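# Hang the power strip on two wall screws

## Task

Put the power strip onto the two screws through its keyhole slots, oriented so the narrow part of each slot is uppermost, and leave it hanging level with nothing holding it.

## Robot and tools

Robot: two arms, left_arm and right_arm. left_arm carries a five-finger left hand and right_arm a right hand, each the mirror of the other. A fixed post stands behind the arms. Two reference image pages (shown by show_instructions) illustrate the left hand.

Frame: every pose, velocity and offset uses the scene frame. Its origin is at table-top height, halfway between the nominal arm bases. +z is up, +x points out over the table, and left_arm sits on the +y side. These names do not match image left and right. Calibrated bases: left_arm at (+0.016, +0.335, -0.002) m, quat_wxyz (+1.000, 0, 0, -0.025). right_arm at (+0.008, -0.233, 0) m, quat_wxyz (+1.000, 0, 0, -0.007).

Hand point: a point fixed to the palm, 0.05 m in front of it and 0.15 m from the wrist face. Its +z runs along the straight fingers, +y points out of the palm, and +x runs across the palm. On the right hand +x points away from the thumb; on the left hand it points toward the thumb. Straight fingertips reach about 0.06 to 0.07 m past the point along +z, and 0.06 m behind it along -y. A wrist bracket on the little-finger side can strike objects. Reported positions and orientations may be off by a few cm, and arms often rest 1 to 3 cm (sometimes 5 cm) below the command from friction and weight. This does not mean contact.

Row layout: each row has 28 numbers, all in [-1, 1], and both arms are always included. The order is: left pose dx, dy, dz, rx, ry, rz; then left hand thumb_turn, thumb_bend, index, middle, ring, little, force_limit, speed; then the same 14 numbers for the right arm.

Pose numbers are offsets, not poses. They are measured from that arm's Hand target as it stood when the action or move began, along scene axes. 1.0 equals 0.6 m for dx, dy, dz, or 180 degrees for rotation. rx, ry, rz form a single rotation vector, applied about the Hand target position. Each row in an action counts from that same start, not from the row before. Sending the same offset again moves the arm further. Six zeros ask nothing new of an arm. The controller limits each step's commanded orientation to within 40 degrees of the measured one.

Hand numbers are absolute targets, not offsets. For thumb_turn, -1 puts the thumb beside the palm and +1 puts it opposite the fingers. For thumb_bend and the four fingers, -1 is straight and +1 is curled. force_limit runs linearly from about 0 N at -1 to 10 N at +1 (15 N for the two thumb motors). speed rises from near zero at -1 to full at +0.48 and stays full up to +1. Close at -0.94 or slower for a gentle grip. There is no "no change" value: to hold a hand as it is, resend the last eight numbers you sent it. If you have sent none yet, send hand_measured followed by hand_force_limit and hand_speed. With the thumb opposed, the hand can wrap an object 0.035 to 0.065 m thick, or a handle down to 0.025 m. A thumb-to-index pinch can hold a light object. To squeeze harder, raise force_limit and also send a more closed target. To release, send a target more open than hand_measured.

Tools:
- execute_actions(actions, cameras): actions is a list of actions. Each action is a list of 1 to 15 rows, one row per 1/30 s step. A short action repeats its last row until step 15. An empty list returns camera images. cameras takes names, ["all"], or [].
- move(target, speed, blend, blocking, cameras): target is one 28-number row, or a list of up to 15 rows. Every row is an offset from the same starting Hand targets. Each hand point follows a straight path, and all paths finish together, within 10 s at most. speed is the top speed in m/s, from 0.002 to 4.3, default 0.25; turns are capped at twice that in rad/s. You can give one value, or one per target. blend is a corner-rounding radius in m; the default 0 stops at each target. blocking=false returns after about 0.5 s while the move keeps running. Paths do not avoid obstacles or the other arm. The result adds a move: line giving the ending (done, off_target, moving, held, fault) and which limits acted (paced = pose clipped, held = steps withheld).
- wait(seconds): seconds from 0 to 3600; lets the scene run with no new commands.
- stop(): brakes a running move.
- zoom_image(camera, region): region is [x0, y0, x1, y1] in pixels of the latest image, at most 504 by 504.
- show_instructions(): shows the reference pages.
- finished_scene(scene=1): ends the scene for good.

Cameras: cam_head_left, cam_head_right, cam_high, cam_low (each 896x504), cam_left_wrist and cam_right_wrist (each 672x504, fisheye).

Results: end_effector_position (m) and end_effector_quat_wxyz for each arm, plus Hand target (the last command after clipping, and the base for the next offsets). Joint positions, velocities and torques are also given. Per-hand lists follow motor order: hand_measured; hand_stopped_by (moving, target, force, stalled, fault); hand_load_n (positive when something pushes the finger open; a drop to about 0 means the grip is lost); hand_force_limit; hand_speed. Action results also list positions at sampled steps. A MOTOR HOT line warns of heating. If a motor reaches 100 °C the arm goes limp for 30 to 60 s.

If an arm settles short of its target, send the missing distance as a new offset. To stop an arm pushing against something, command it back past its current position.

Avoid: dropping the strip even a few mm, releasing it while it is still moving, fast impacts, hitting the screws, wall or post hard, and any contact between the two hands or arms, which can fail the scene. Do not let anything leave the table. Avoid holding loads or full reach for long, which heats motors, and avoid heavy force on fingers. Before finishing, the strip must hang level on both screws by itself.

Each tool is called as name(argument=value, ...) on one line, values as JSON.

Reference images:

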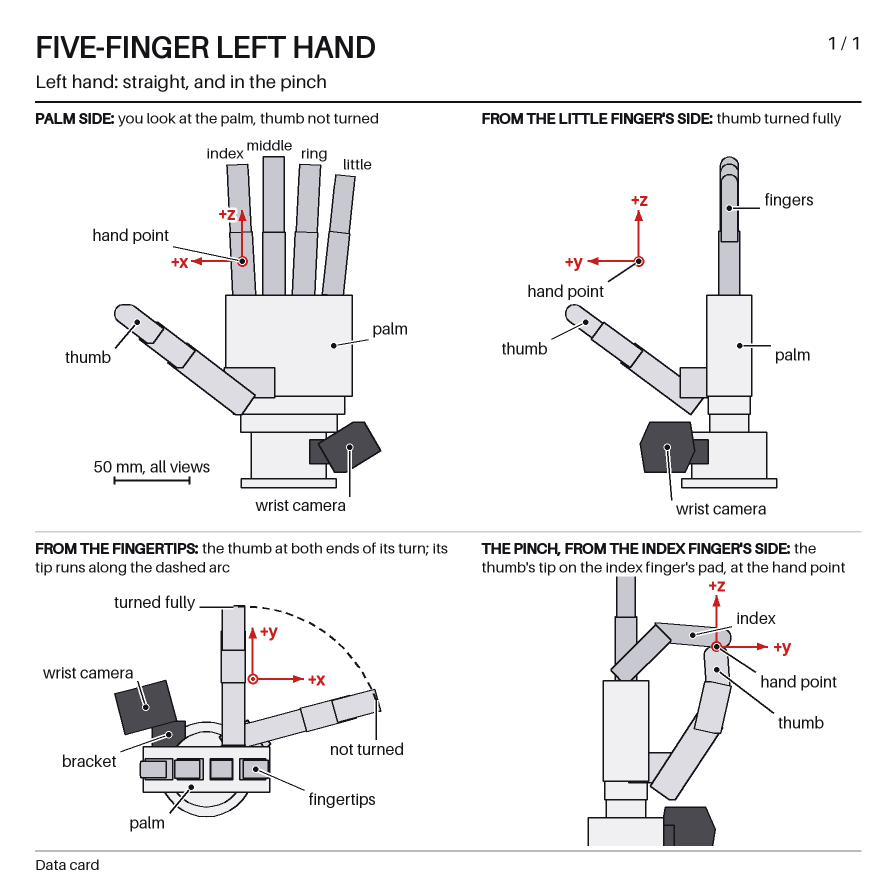

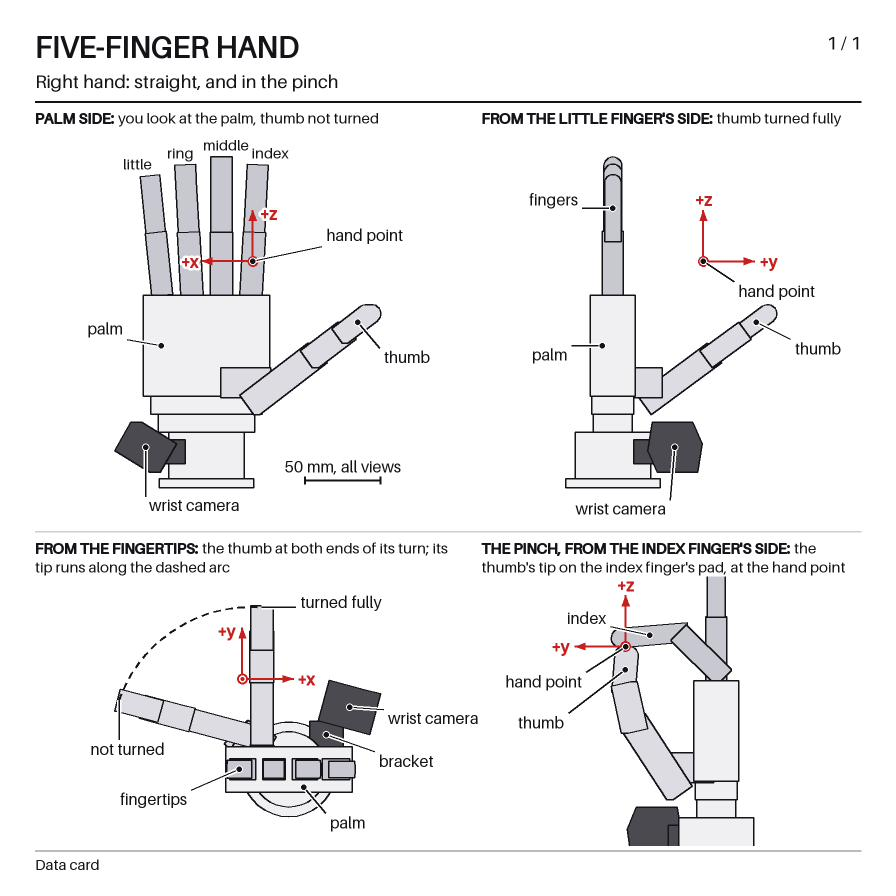

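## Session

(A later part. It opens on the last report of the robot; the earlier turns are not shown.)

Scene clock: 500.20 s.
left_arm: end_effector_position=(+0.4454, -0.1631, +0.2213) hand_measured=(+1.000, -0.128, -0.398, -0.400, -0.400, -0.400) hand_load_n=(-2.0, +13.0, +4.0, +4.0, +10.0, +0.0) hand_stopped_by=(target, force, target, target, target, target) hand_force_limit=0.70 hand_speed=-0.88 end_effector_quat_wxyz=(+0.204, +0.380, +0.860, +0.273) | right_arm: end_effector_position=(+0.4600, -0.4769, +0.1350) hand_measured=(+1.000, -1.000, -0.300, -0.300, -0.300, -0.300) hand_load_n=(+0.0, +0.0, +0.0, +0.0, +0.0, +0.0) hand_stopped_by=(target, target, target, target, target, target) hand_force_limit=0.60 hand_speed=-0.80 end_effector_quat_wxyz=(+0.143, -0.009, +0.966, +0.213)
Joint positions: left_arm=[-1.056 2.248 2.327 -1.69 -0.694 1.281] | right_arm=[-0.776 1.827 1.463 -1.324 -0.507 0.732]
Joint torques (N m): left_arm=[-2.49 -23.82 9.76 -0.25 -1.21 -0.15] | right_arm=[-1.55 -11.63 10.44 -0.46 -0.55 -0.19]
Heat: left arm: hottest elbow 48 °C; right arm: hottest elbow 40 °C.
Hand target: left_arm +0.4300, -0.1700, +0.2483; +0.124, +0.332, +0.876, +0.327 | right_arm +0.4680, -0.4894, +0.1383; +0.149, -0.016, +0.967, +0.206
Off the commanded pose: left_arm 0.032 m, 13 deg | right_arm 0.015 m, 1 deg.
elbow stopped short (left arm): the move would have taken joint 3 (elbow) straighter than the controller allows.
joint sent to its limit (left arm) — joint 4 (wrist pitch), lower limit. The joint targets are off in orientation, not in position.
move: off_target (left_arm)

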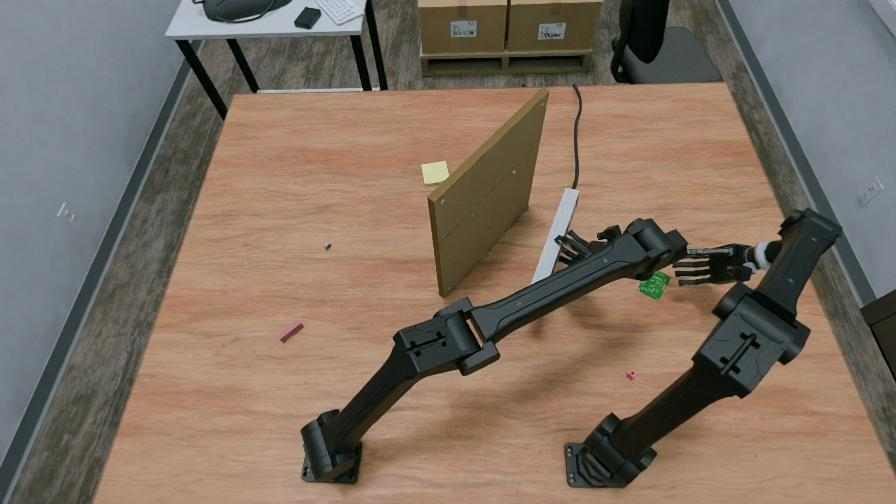

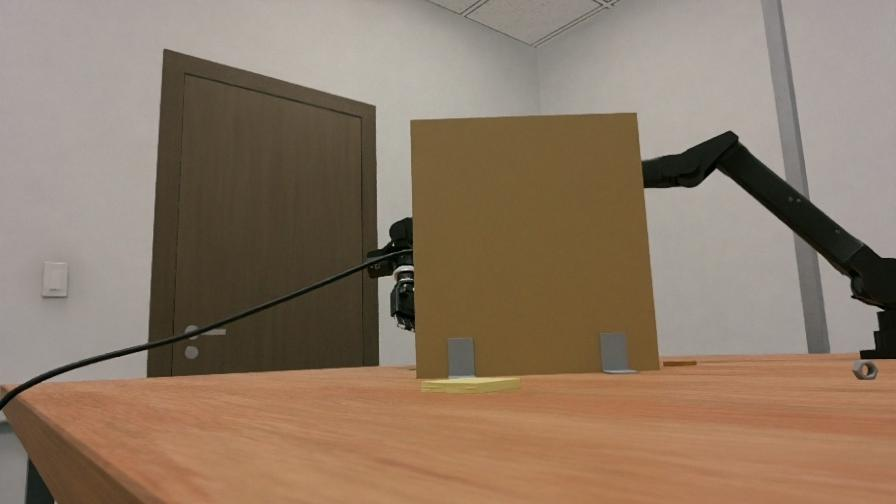

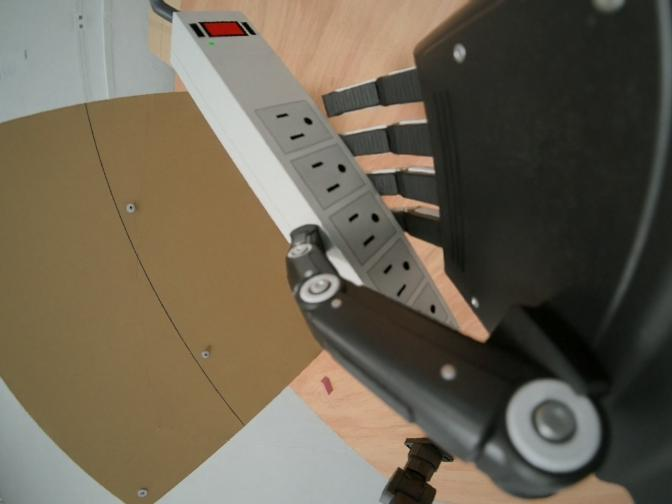

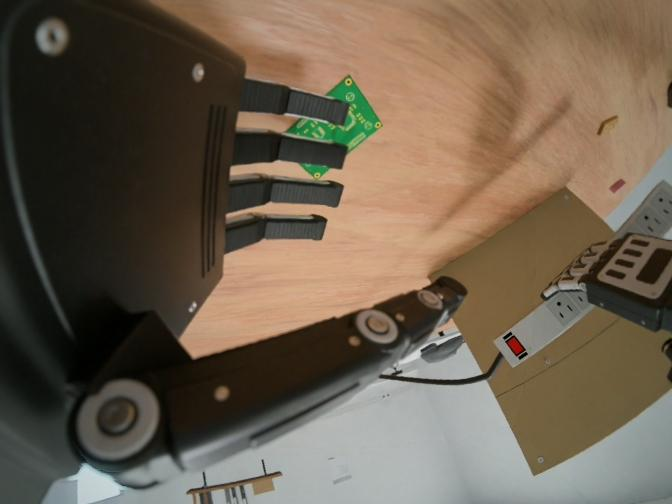

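zoom_image(camera="cam_head_left", region=[420, 140, 700, 320])

zoom_image(camera="cam_left_wrist", region=[0, 0, 504, 504])

zoom_image(camera="cam_right_wrist", region=[400, 150, 672, 500])

Scaled by 1.800 from the camera's image (finer frame: 1280x720).

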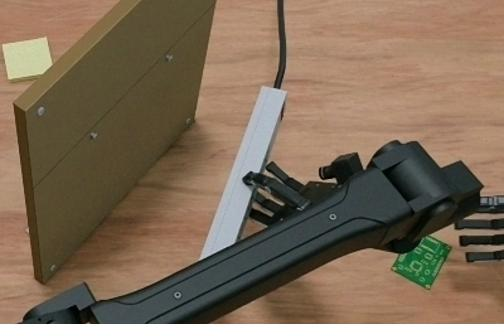

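Scaled by 1.000.

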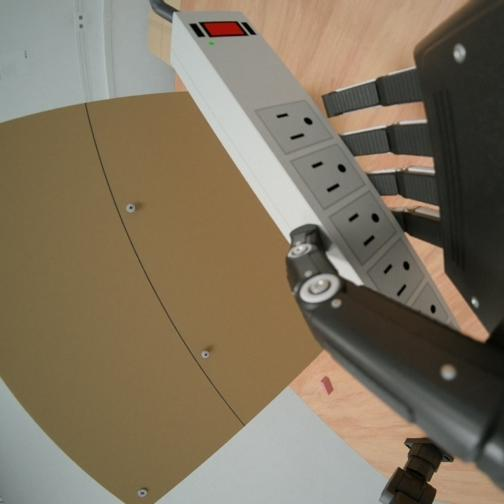

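Scaled by 1.440 from the camera's image (finer frame: 960x720).

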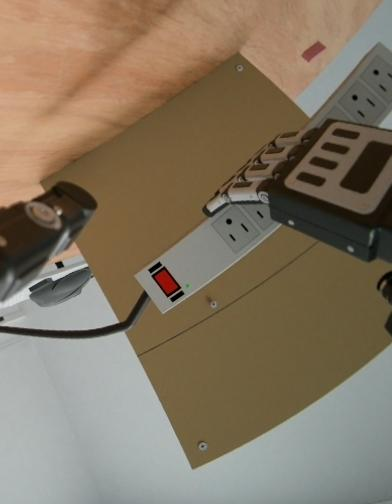

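move(target=[0.033,0,0.01,0,0,-0.1667,1,0.52,-0.4,-0.4,-0.4,-0.4,0.7,-0.88,0,0,0,0,0,0,1,-1,-0.3,-0.3,-0.3,-0.3,0.6,-0.8], speed=0.12, cameras=["cam_head_left","cam_low","cam_left_wrist","cam_right_wrist"])

Scene clock: 508.60 s.
left_arm: end_effector_position=(+0.4592, -0.1632, +0.2307) hand_measured=(+1.000, -0.128, -0.398, -0.400, -0.400, -0.400) hand_load_n=(-1.5, +15.0, +5.0, +4.5, +8.0, +0.0) hand_stopped_by=(target, force, target, target, target, target) hand_force_limit=0.70 hand_speed=-0.88 end_effector_quat_wxyz=(+0.183, +0.544, +0.766, +0.291) | right_arm: end_effector_position=(+0.4600, -0.4769, +0.1350) hand_measured=(+1.000, -1.000, -0.300, -0.300, -0.300, -0.300) hand_load_n=(+0.0, +0.0, +0.0, +0.0, +0.0, +0.5) hand_stopped_by=(target, target, target, target, target, target) hand_force_limit=0.60 hand_speed=-0.80 end_effector_quat_wxyz=(+0.143, -0.009, +0.966, +0.213)
Joint positions: left_arm=[-1.056 2.106 2.088 -1.493 -0.699 1.72] | right_arm=[-0.776 1.827 1.463 -1.324 -0.507 0.732]
Joint torques (N m): left_arm=[-1.55 -21.95 9.96 0.58 -0.95 0.06] | right_arm=[-1.49 -11.63 10.47 -0.46 -0.57 -0.17]
Heat: left arm: hottest shoulder 48 °C; right arm: hottest elbow 40 °C.
Hand target: left_arm +0.4497, -0.1700, +0.2541; +0.204, +0.547, +0.761, +0.283 | right_arm +0.4680, -0.4894, +0.1383; +0.149, -0.016, +0.967, +0.206
Off the commanded pose: left_arm 0.026 m, 3 deg | right_arm 0.015 m, 1 deg.
move: off_target (left_arm)

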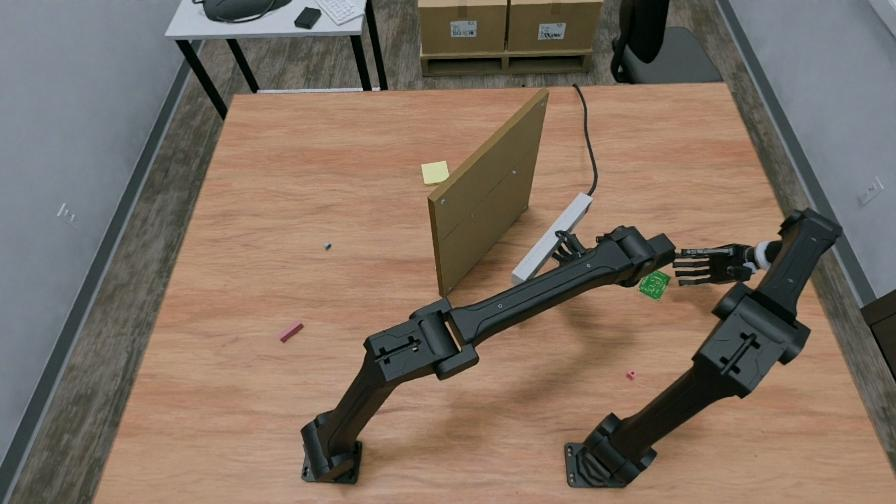

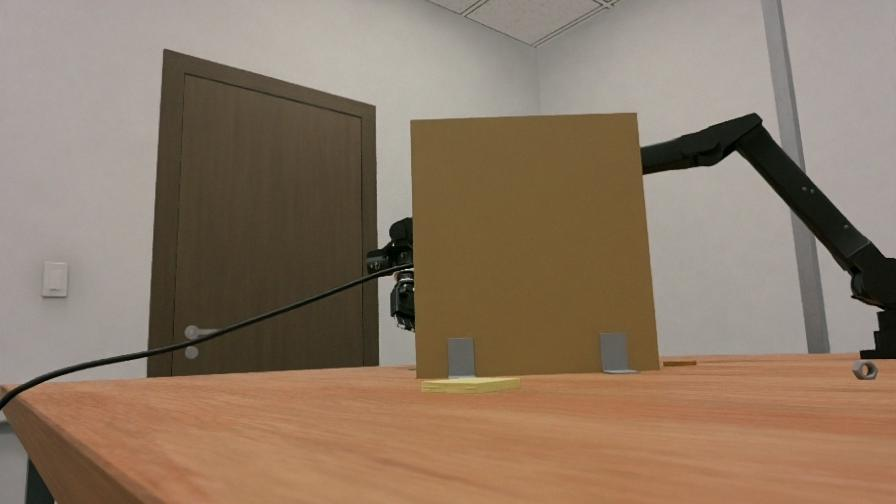

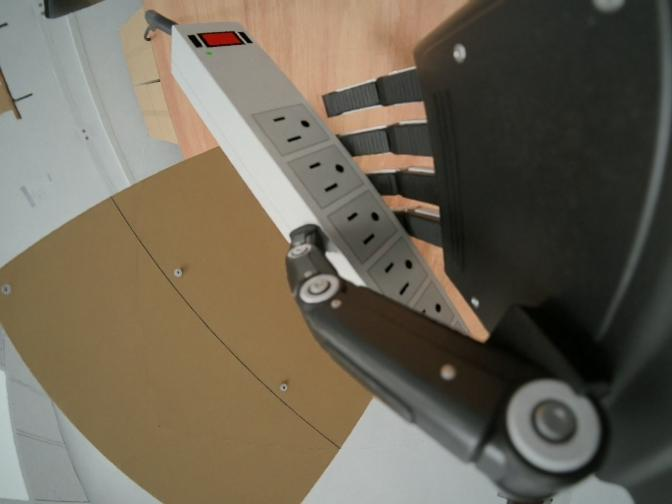

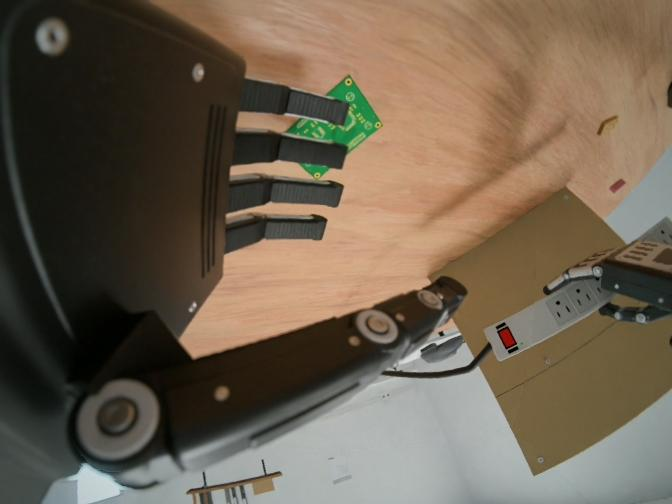

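zoom_image(camera="cam_head_left", region=[420, 80, 700, 310])

zoom_image(camera="cam_right_wrist", region=[420, 160, 672, 500])

zoom_image(camera="cam_left_wrist", region=[100, 100, 504, 504])

Scaled by 1.800 from the camera's image (finer frame: 1280x720).

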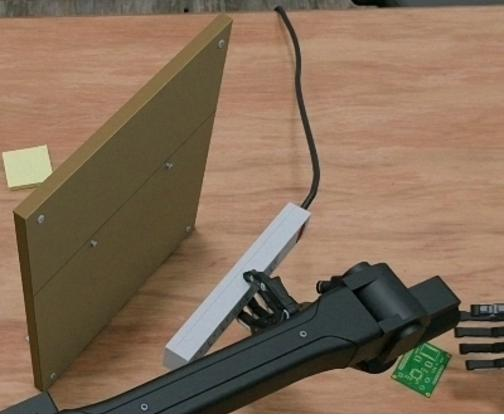

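Scaled by 1.482 from the camera's image (finer frame: 960x720).

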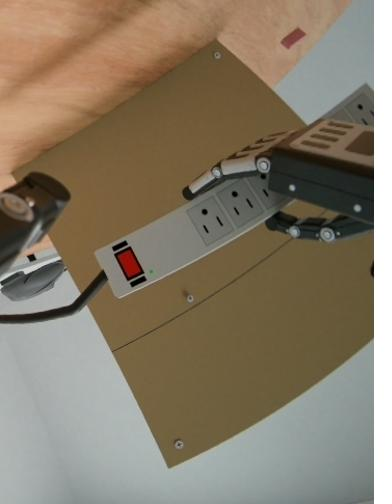

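Scaled by 1.248 from the camera's image (finer frame: 960x720).

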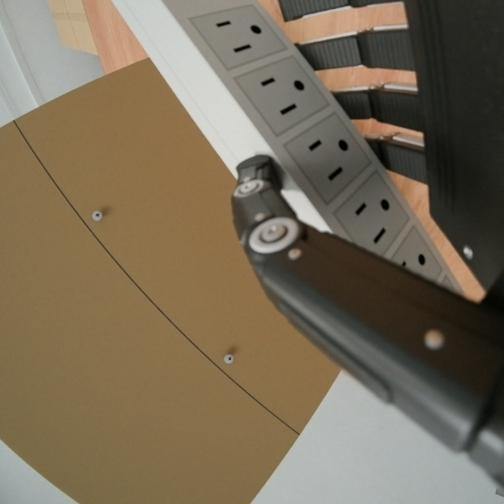

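zoom_image(camera="cam_head_left", region=[500, 180, 610, 300])

zoom_image(camera="cam_head_right", region=[420, 80, 700, 310])

Scaled by 4.200 from the camera's image (finer frame: 1280x720).

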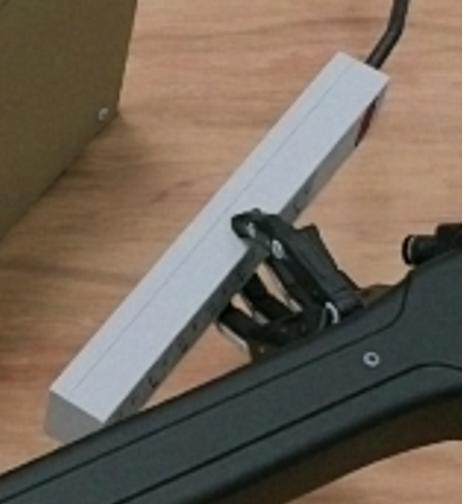

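This scene's latest camera images include none from cam_head_right. They are from: cam_head_left, cam_low, cam_left_wrist, cam_right_wrist. cam_head_right's image comes with the result of a call that names it in "cameras".

move(target=[0.143,0.123,0,0,0,0,1,0.52,-0.4,-0.4,-0.4,-0.4,0.7,-0.88,0,0,0,0,0,0,1,-1,-0.3,-0.3,-0.3,-0.3,0.6,-0.8], speed=0.1, cameras=["all"])

Scene clock: 515.23 s.
left_arm: end_effector_position=(+0.5333, -0.0989, +0.2339) hand_measured=(+1.000, -0.128, -0.398, -0.400, -0.400, -0.400) hand_load_n=(-0.5, +14.5, +5.0, +4.0, +7.5, +0.0) hand_stopped_by=(target, force, target, target, target, target) hand_force_limit=0.70 hand_speed=-0.88 end_effector_quat_wxyz=(+0.185, +0.554, +0.760, +0.286) | right_arm: end_effector_position=(+0.4600, -0.4769, +0.1350) hand_measured=(+1.000, -1.000, -0.300, -0.300, -0.300, -0.300) hand_load_n=(+0.0, +0.0, +0.0, +0.0, +0.0, +0.0) hand_stopped_by=(target, target, target, target, target, target) hand_force_limit=0.60 hand_speed=-0.80 end_effector_quat_wxyz=(+0.143, -0.009, +0.966, +0.213)
Joint positions: left_arm=[-0.906 2.002 1.929 -1.295 -0.669 1.945] | right_arm=[-0.776 1.827 1.463 -1.324 -0.507 0.732]
Joint torques (N m): left_arm=[-0.03 -20.13 10.17 1.03 -0.92 -0.01] | right_arm=[-1.55 -11.58 10.45 -0.44 -0.56 -0.17]
Heat: left arm: hottest elbow 48 °C; right arm: hottest elbow 40 °C.
Hand target: left_arm +0.5356, -0.0961, +0.2540; +0.204, +0.547, +0.761, +0.283 | right_arm +0.4680, -0.4894, +0.1383; +0.149, -0.016, +0.967, +0.206
Off the commanded pose: left_arm 0.020 m, 2 deg | right_arm 0.015 m, 1 deg.
move: off_target (left_arm)

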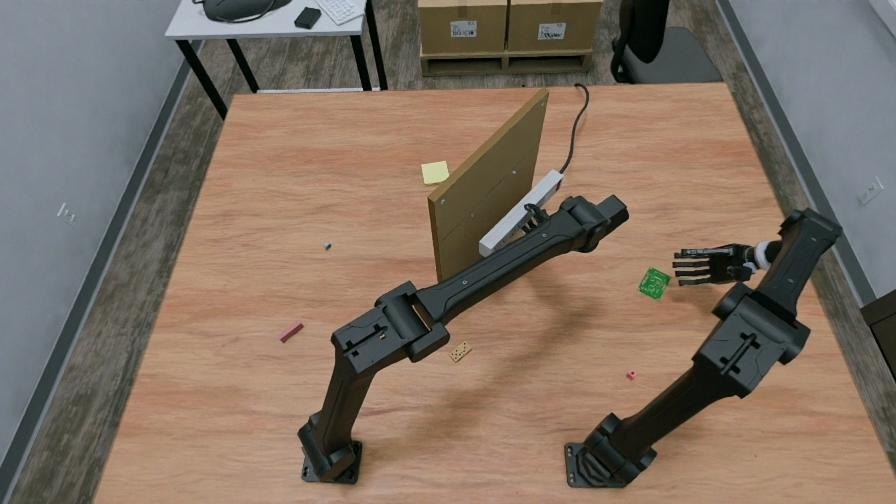

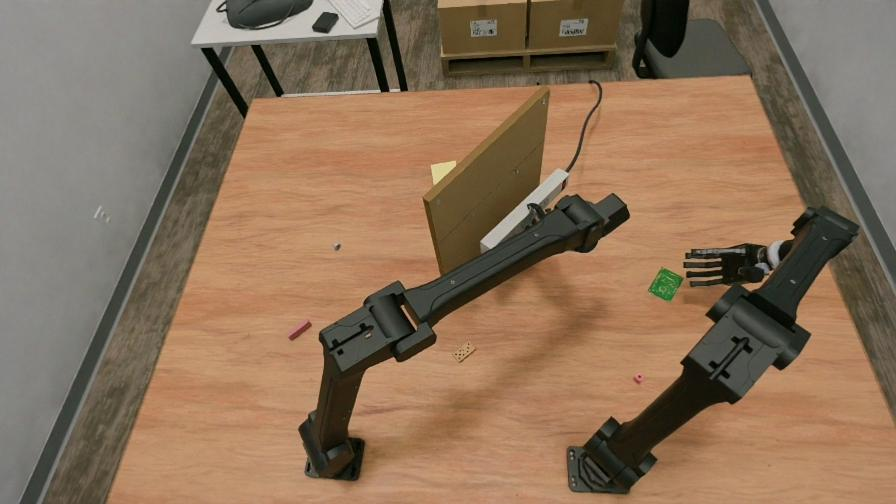

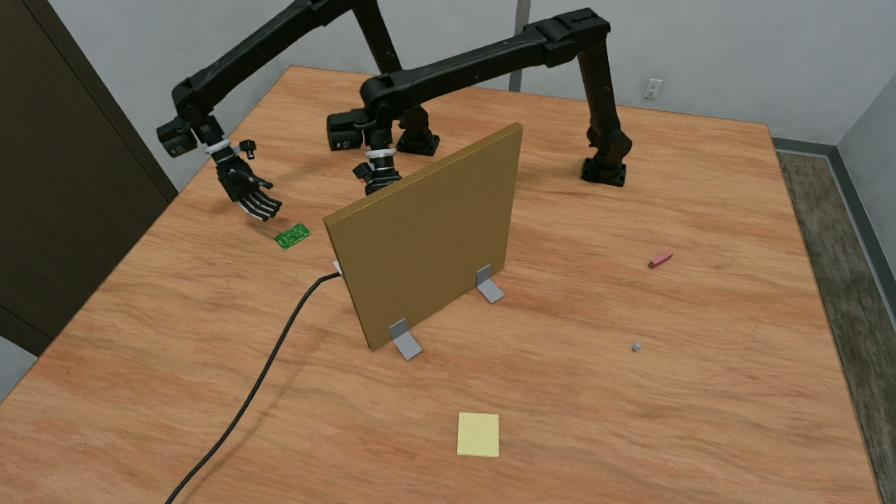

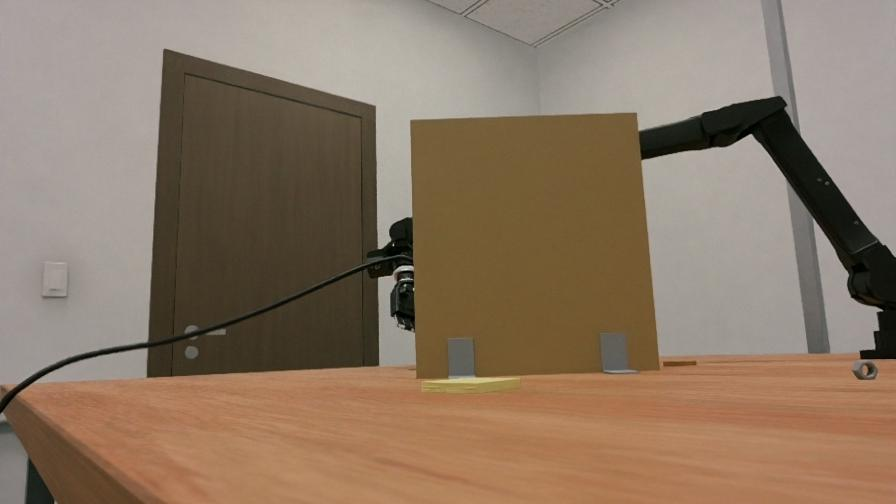

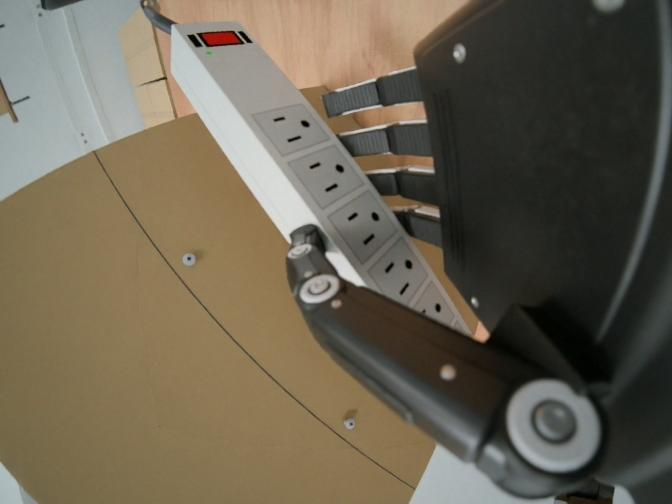

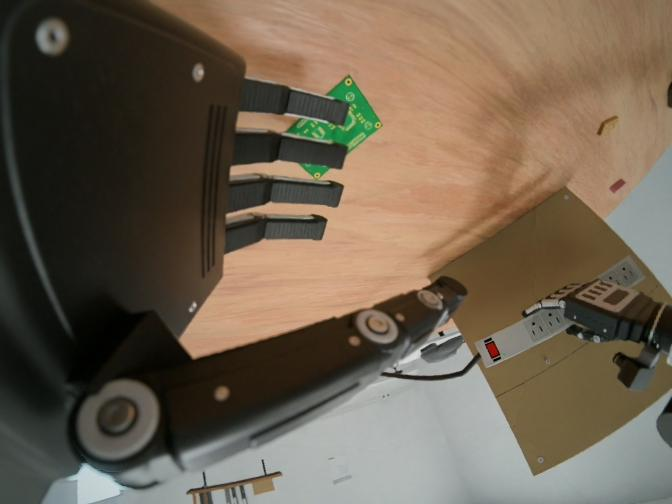

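zoom_image(camera="cam_head_left", region=[430, 90, 590, 260])

zoom_image(camera="cam_head_right", region=[430, 90, 590, 260])

zoom_image(camera="cam_right_wrist", region=[450, 220, 672, 480])

Scaled by 2.965 from the camera's image (finer frame: 1280x720).

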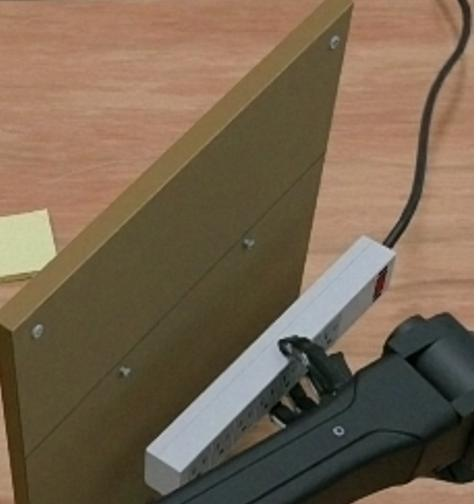

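Scaled by 2.965 from the camera's image (finer frame: 1280x720).

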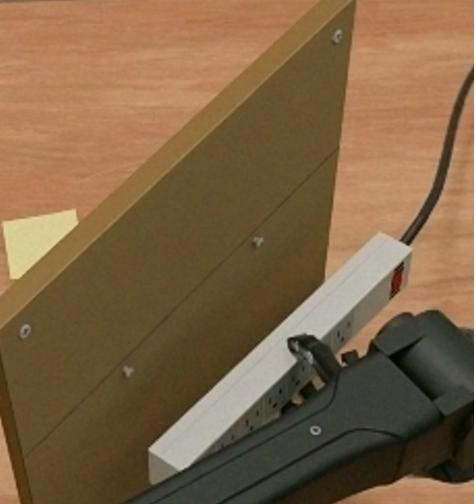

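Scaled by 1.938 from the camera's image (finer frame: 960x720).

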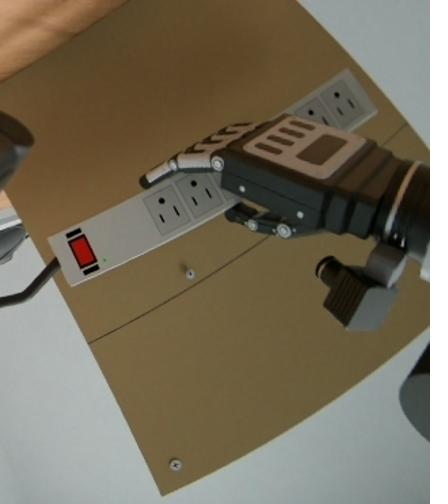

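move(target=[0.0097,0.0578,0.092,-0.016,-0.019,0,1,0.52,-0.4,-0.4,-0.4,-0.4,0.7,-0.88,0,0,0,0,0,0,1,-1,-0.3,-0.3,-0.3,-0.3,0.6,-0.8], speed=0.08, cameras=["cam_head_left","cam_head_right","cam_left_wrist","cam_right_wrist"])

zoom_image(camera="cam_head_left", region=[430, 90, 590, 260])

zoom_image(camera="cam_right_wrist", region=[450, 220, 672, 480])

zoom_image(camera="cam_left_wrist", region=[100, 50, 504, 454])

Scene clock: 521.50 s.
left_arm: end_effector_position=(+0.5385, -0.0676, +0.2861) hand_measured=(+1.000, -0.128, -0.398, -0.400, -0.400, -0.400) hand_load_n=(-1.5, +15.0, +4.5, +4.5, +8.5, +0.0) hand_stopped_by=(target, force, target, target, target, target) hand_force_limit=0.70 hand_speed=-0.88 end_effector_quat_wxyz=(+0.218, +0.546, +0.759, +0.280) | right_arm: end_effector_position=(+0.4600, -0.4769, +0.1350) hand_measured=(+1.000, -1.000, -0.300, -0.300, -0.300, -0.300) hand_load_n=(+0.0, +0.0, +0.0, +0.0, +0.0, +0.5) hand_stopped_by=(target, target, target, target, target, target) hand_force_limit=0.60 hand_speed=-0.80 end_effector_quat_wxyz=(+0.143, -0.009, +0.966, +0.213)
Joint positions: left_arm=[-0.871 1.883 1.868 -1.252 -0.669 2.002] | right_arm=[-0.776 1.827 1.463 -1.324 -0.507 0.732]
Joint torques (N m): left_arm=[0.15 -18.26 10.61 1.21 -1.13 0] | right_arm=[-1.73 -11.69 10.48 -0.43 -0.56 -0.18]
Heat: left arm: hottest shoulder 47 °C; right arm: hottest elbow 40 °C.
Hand target: left_arm +0.5413, -0.0616, +0.3093; +0.240, +0.533, +0.761, +0.280 | right_arm +0.4680, -0.4894, +0.1383; +0.149, -0.016, +0.967, +0.206
Off the commanded pose: left_arm 0.024 m, 3 deg | right_arm 0.015 m, 1 deg.
move: off_target (left_arm)

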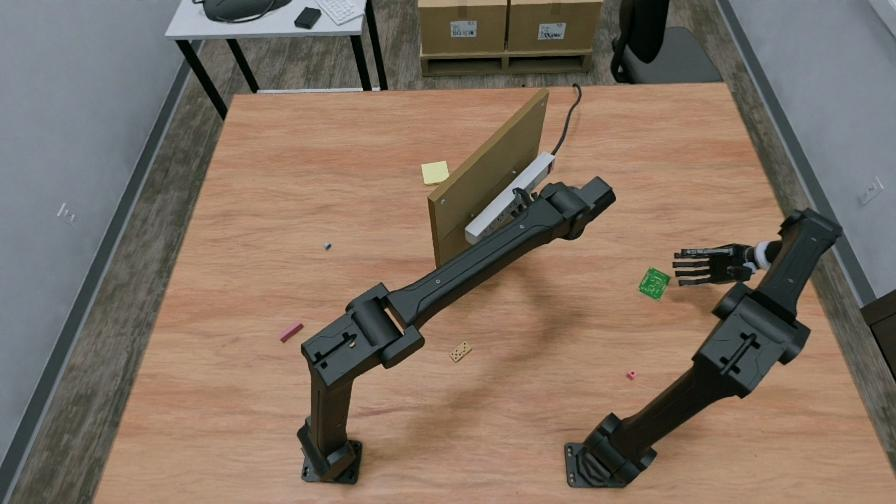

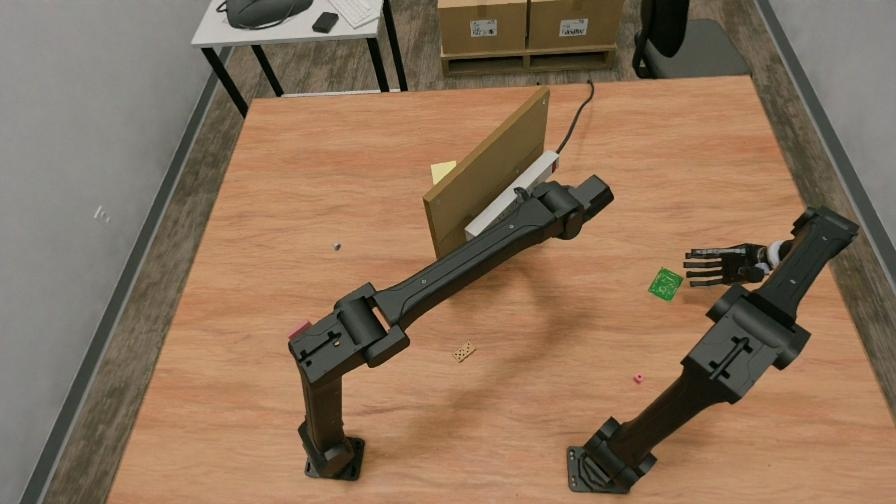

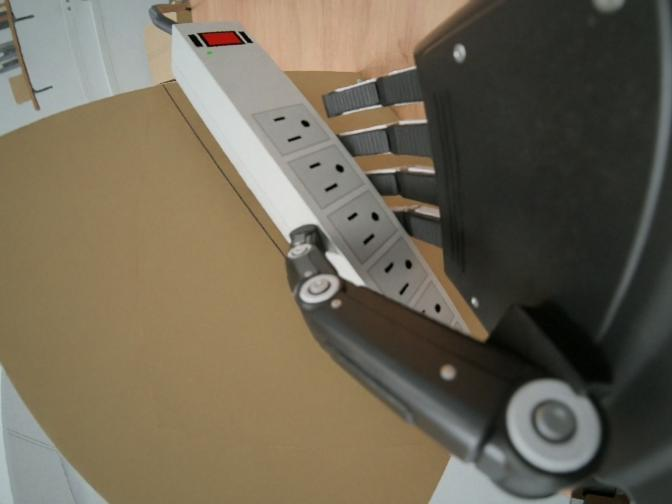

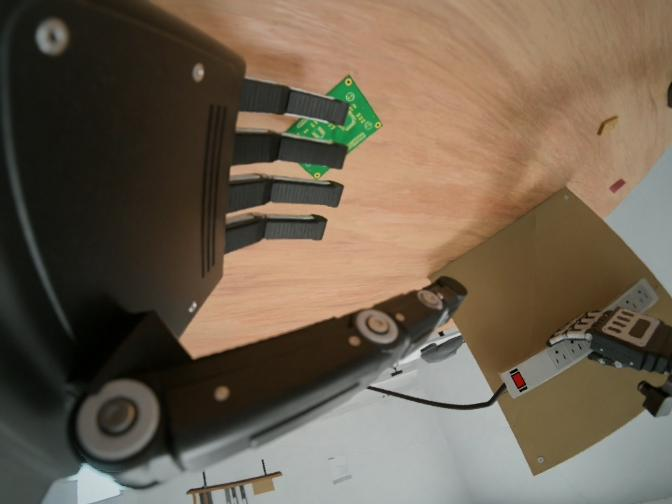

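Scaled by 2.965 from the camera's image (finer frame: 1280x720).

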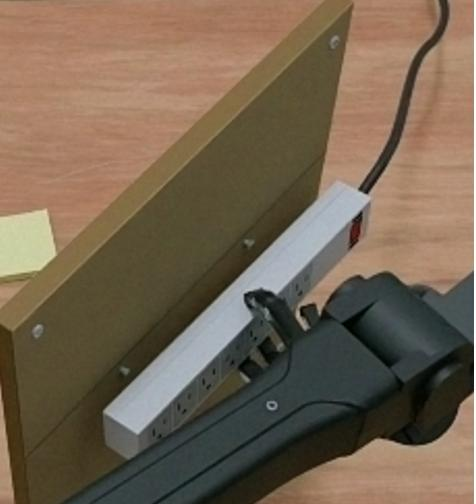

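Scaled by 1.938 from the camera's image (finer frame: 960x720).

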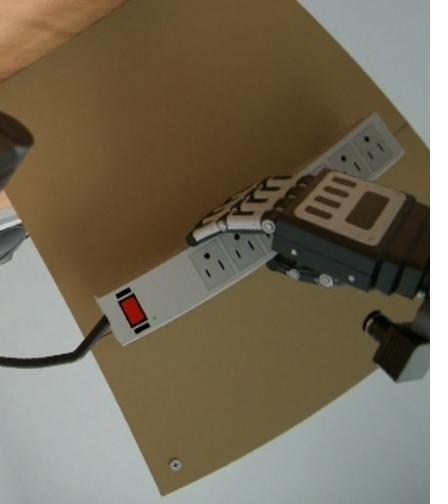

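Scaled by 1.248 from the camera's image (finer frame: 960x720).

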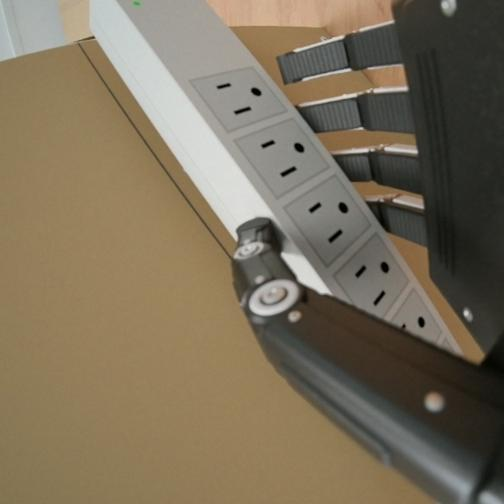

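zoom_image(camera="cam_right_wrist", region=[480, 340, 580, 440])

zoom_image(camera="cam_right_wrist", region=[590, 250, 672, 332])

Scaled by 5.040 from the camera's image (finer frame: 960x720).

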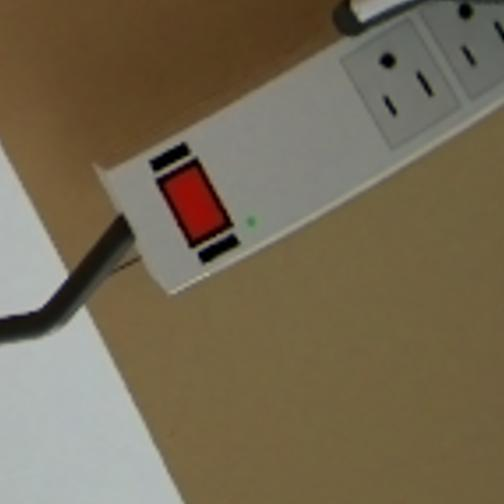

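Scaled by 6.146 from the camera's image (finer frame: 960x720).

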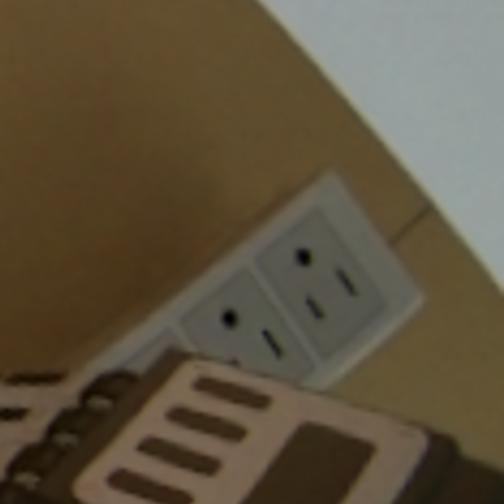

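zoom_image(camera="cam_head_left", region=[495, 155, 535, 195])

zoom_image(camera="cam_head_right", region=[455, 195, 495, 235])

Scaled by 12.600 from the camera's image (finer frame: 1280x720).

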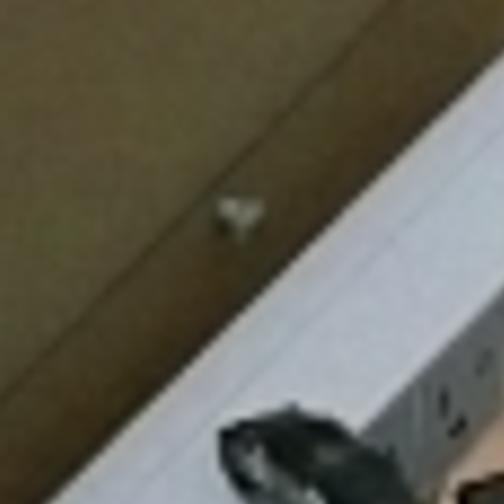

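Scaled by 12.600 from the camera's image (finer frame: 1280x720).

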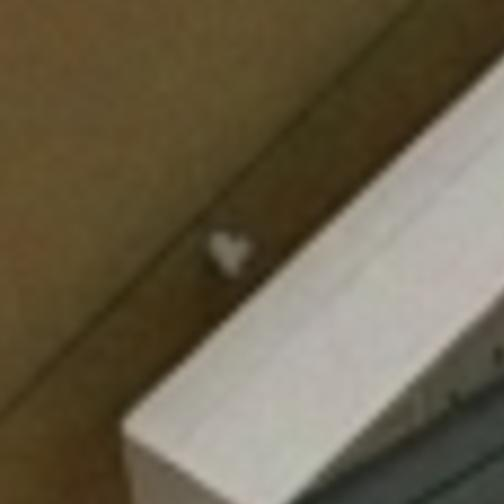

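zoom_image(camera="cam_head_left", region=[455, 200, 505, 250])

zoom_image(camera="cam_head_left", region=[520, 135, 570, 185])

Scaled by 10.080 from the camera's image (finer frame: 1280x720).

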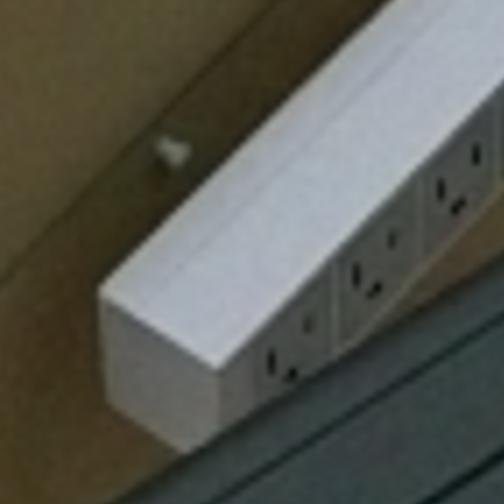

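Scaled by 10.080 from the camera's image (finer frame: 1280x720).

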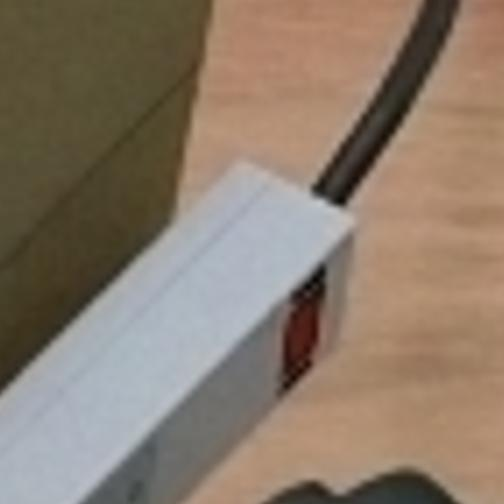

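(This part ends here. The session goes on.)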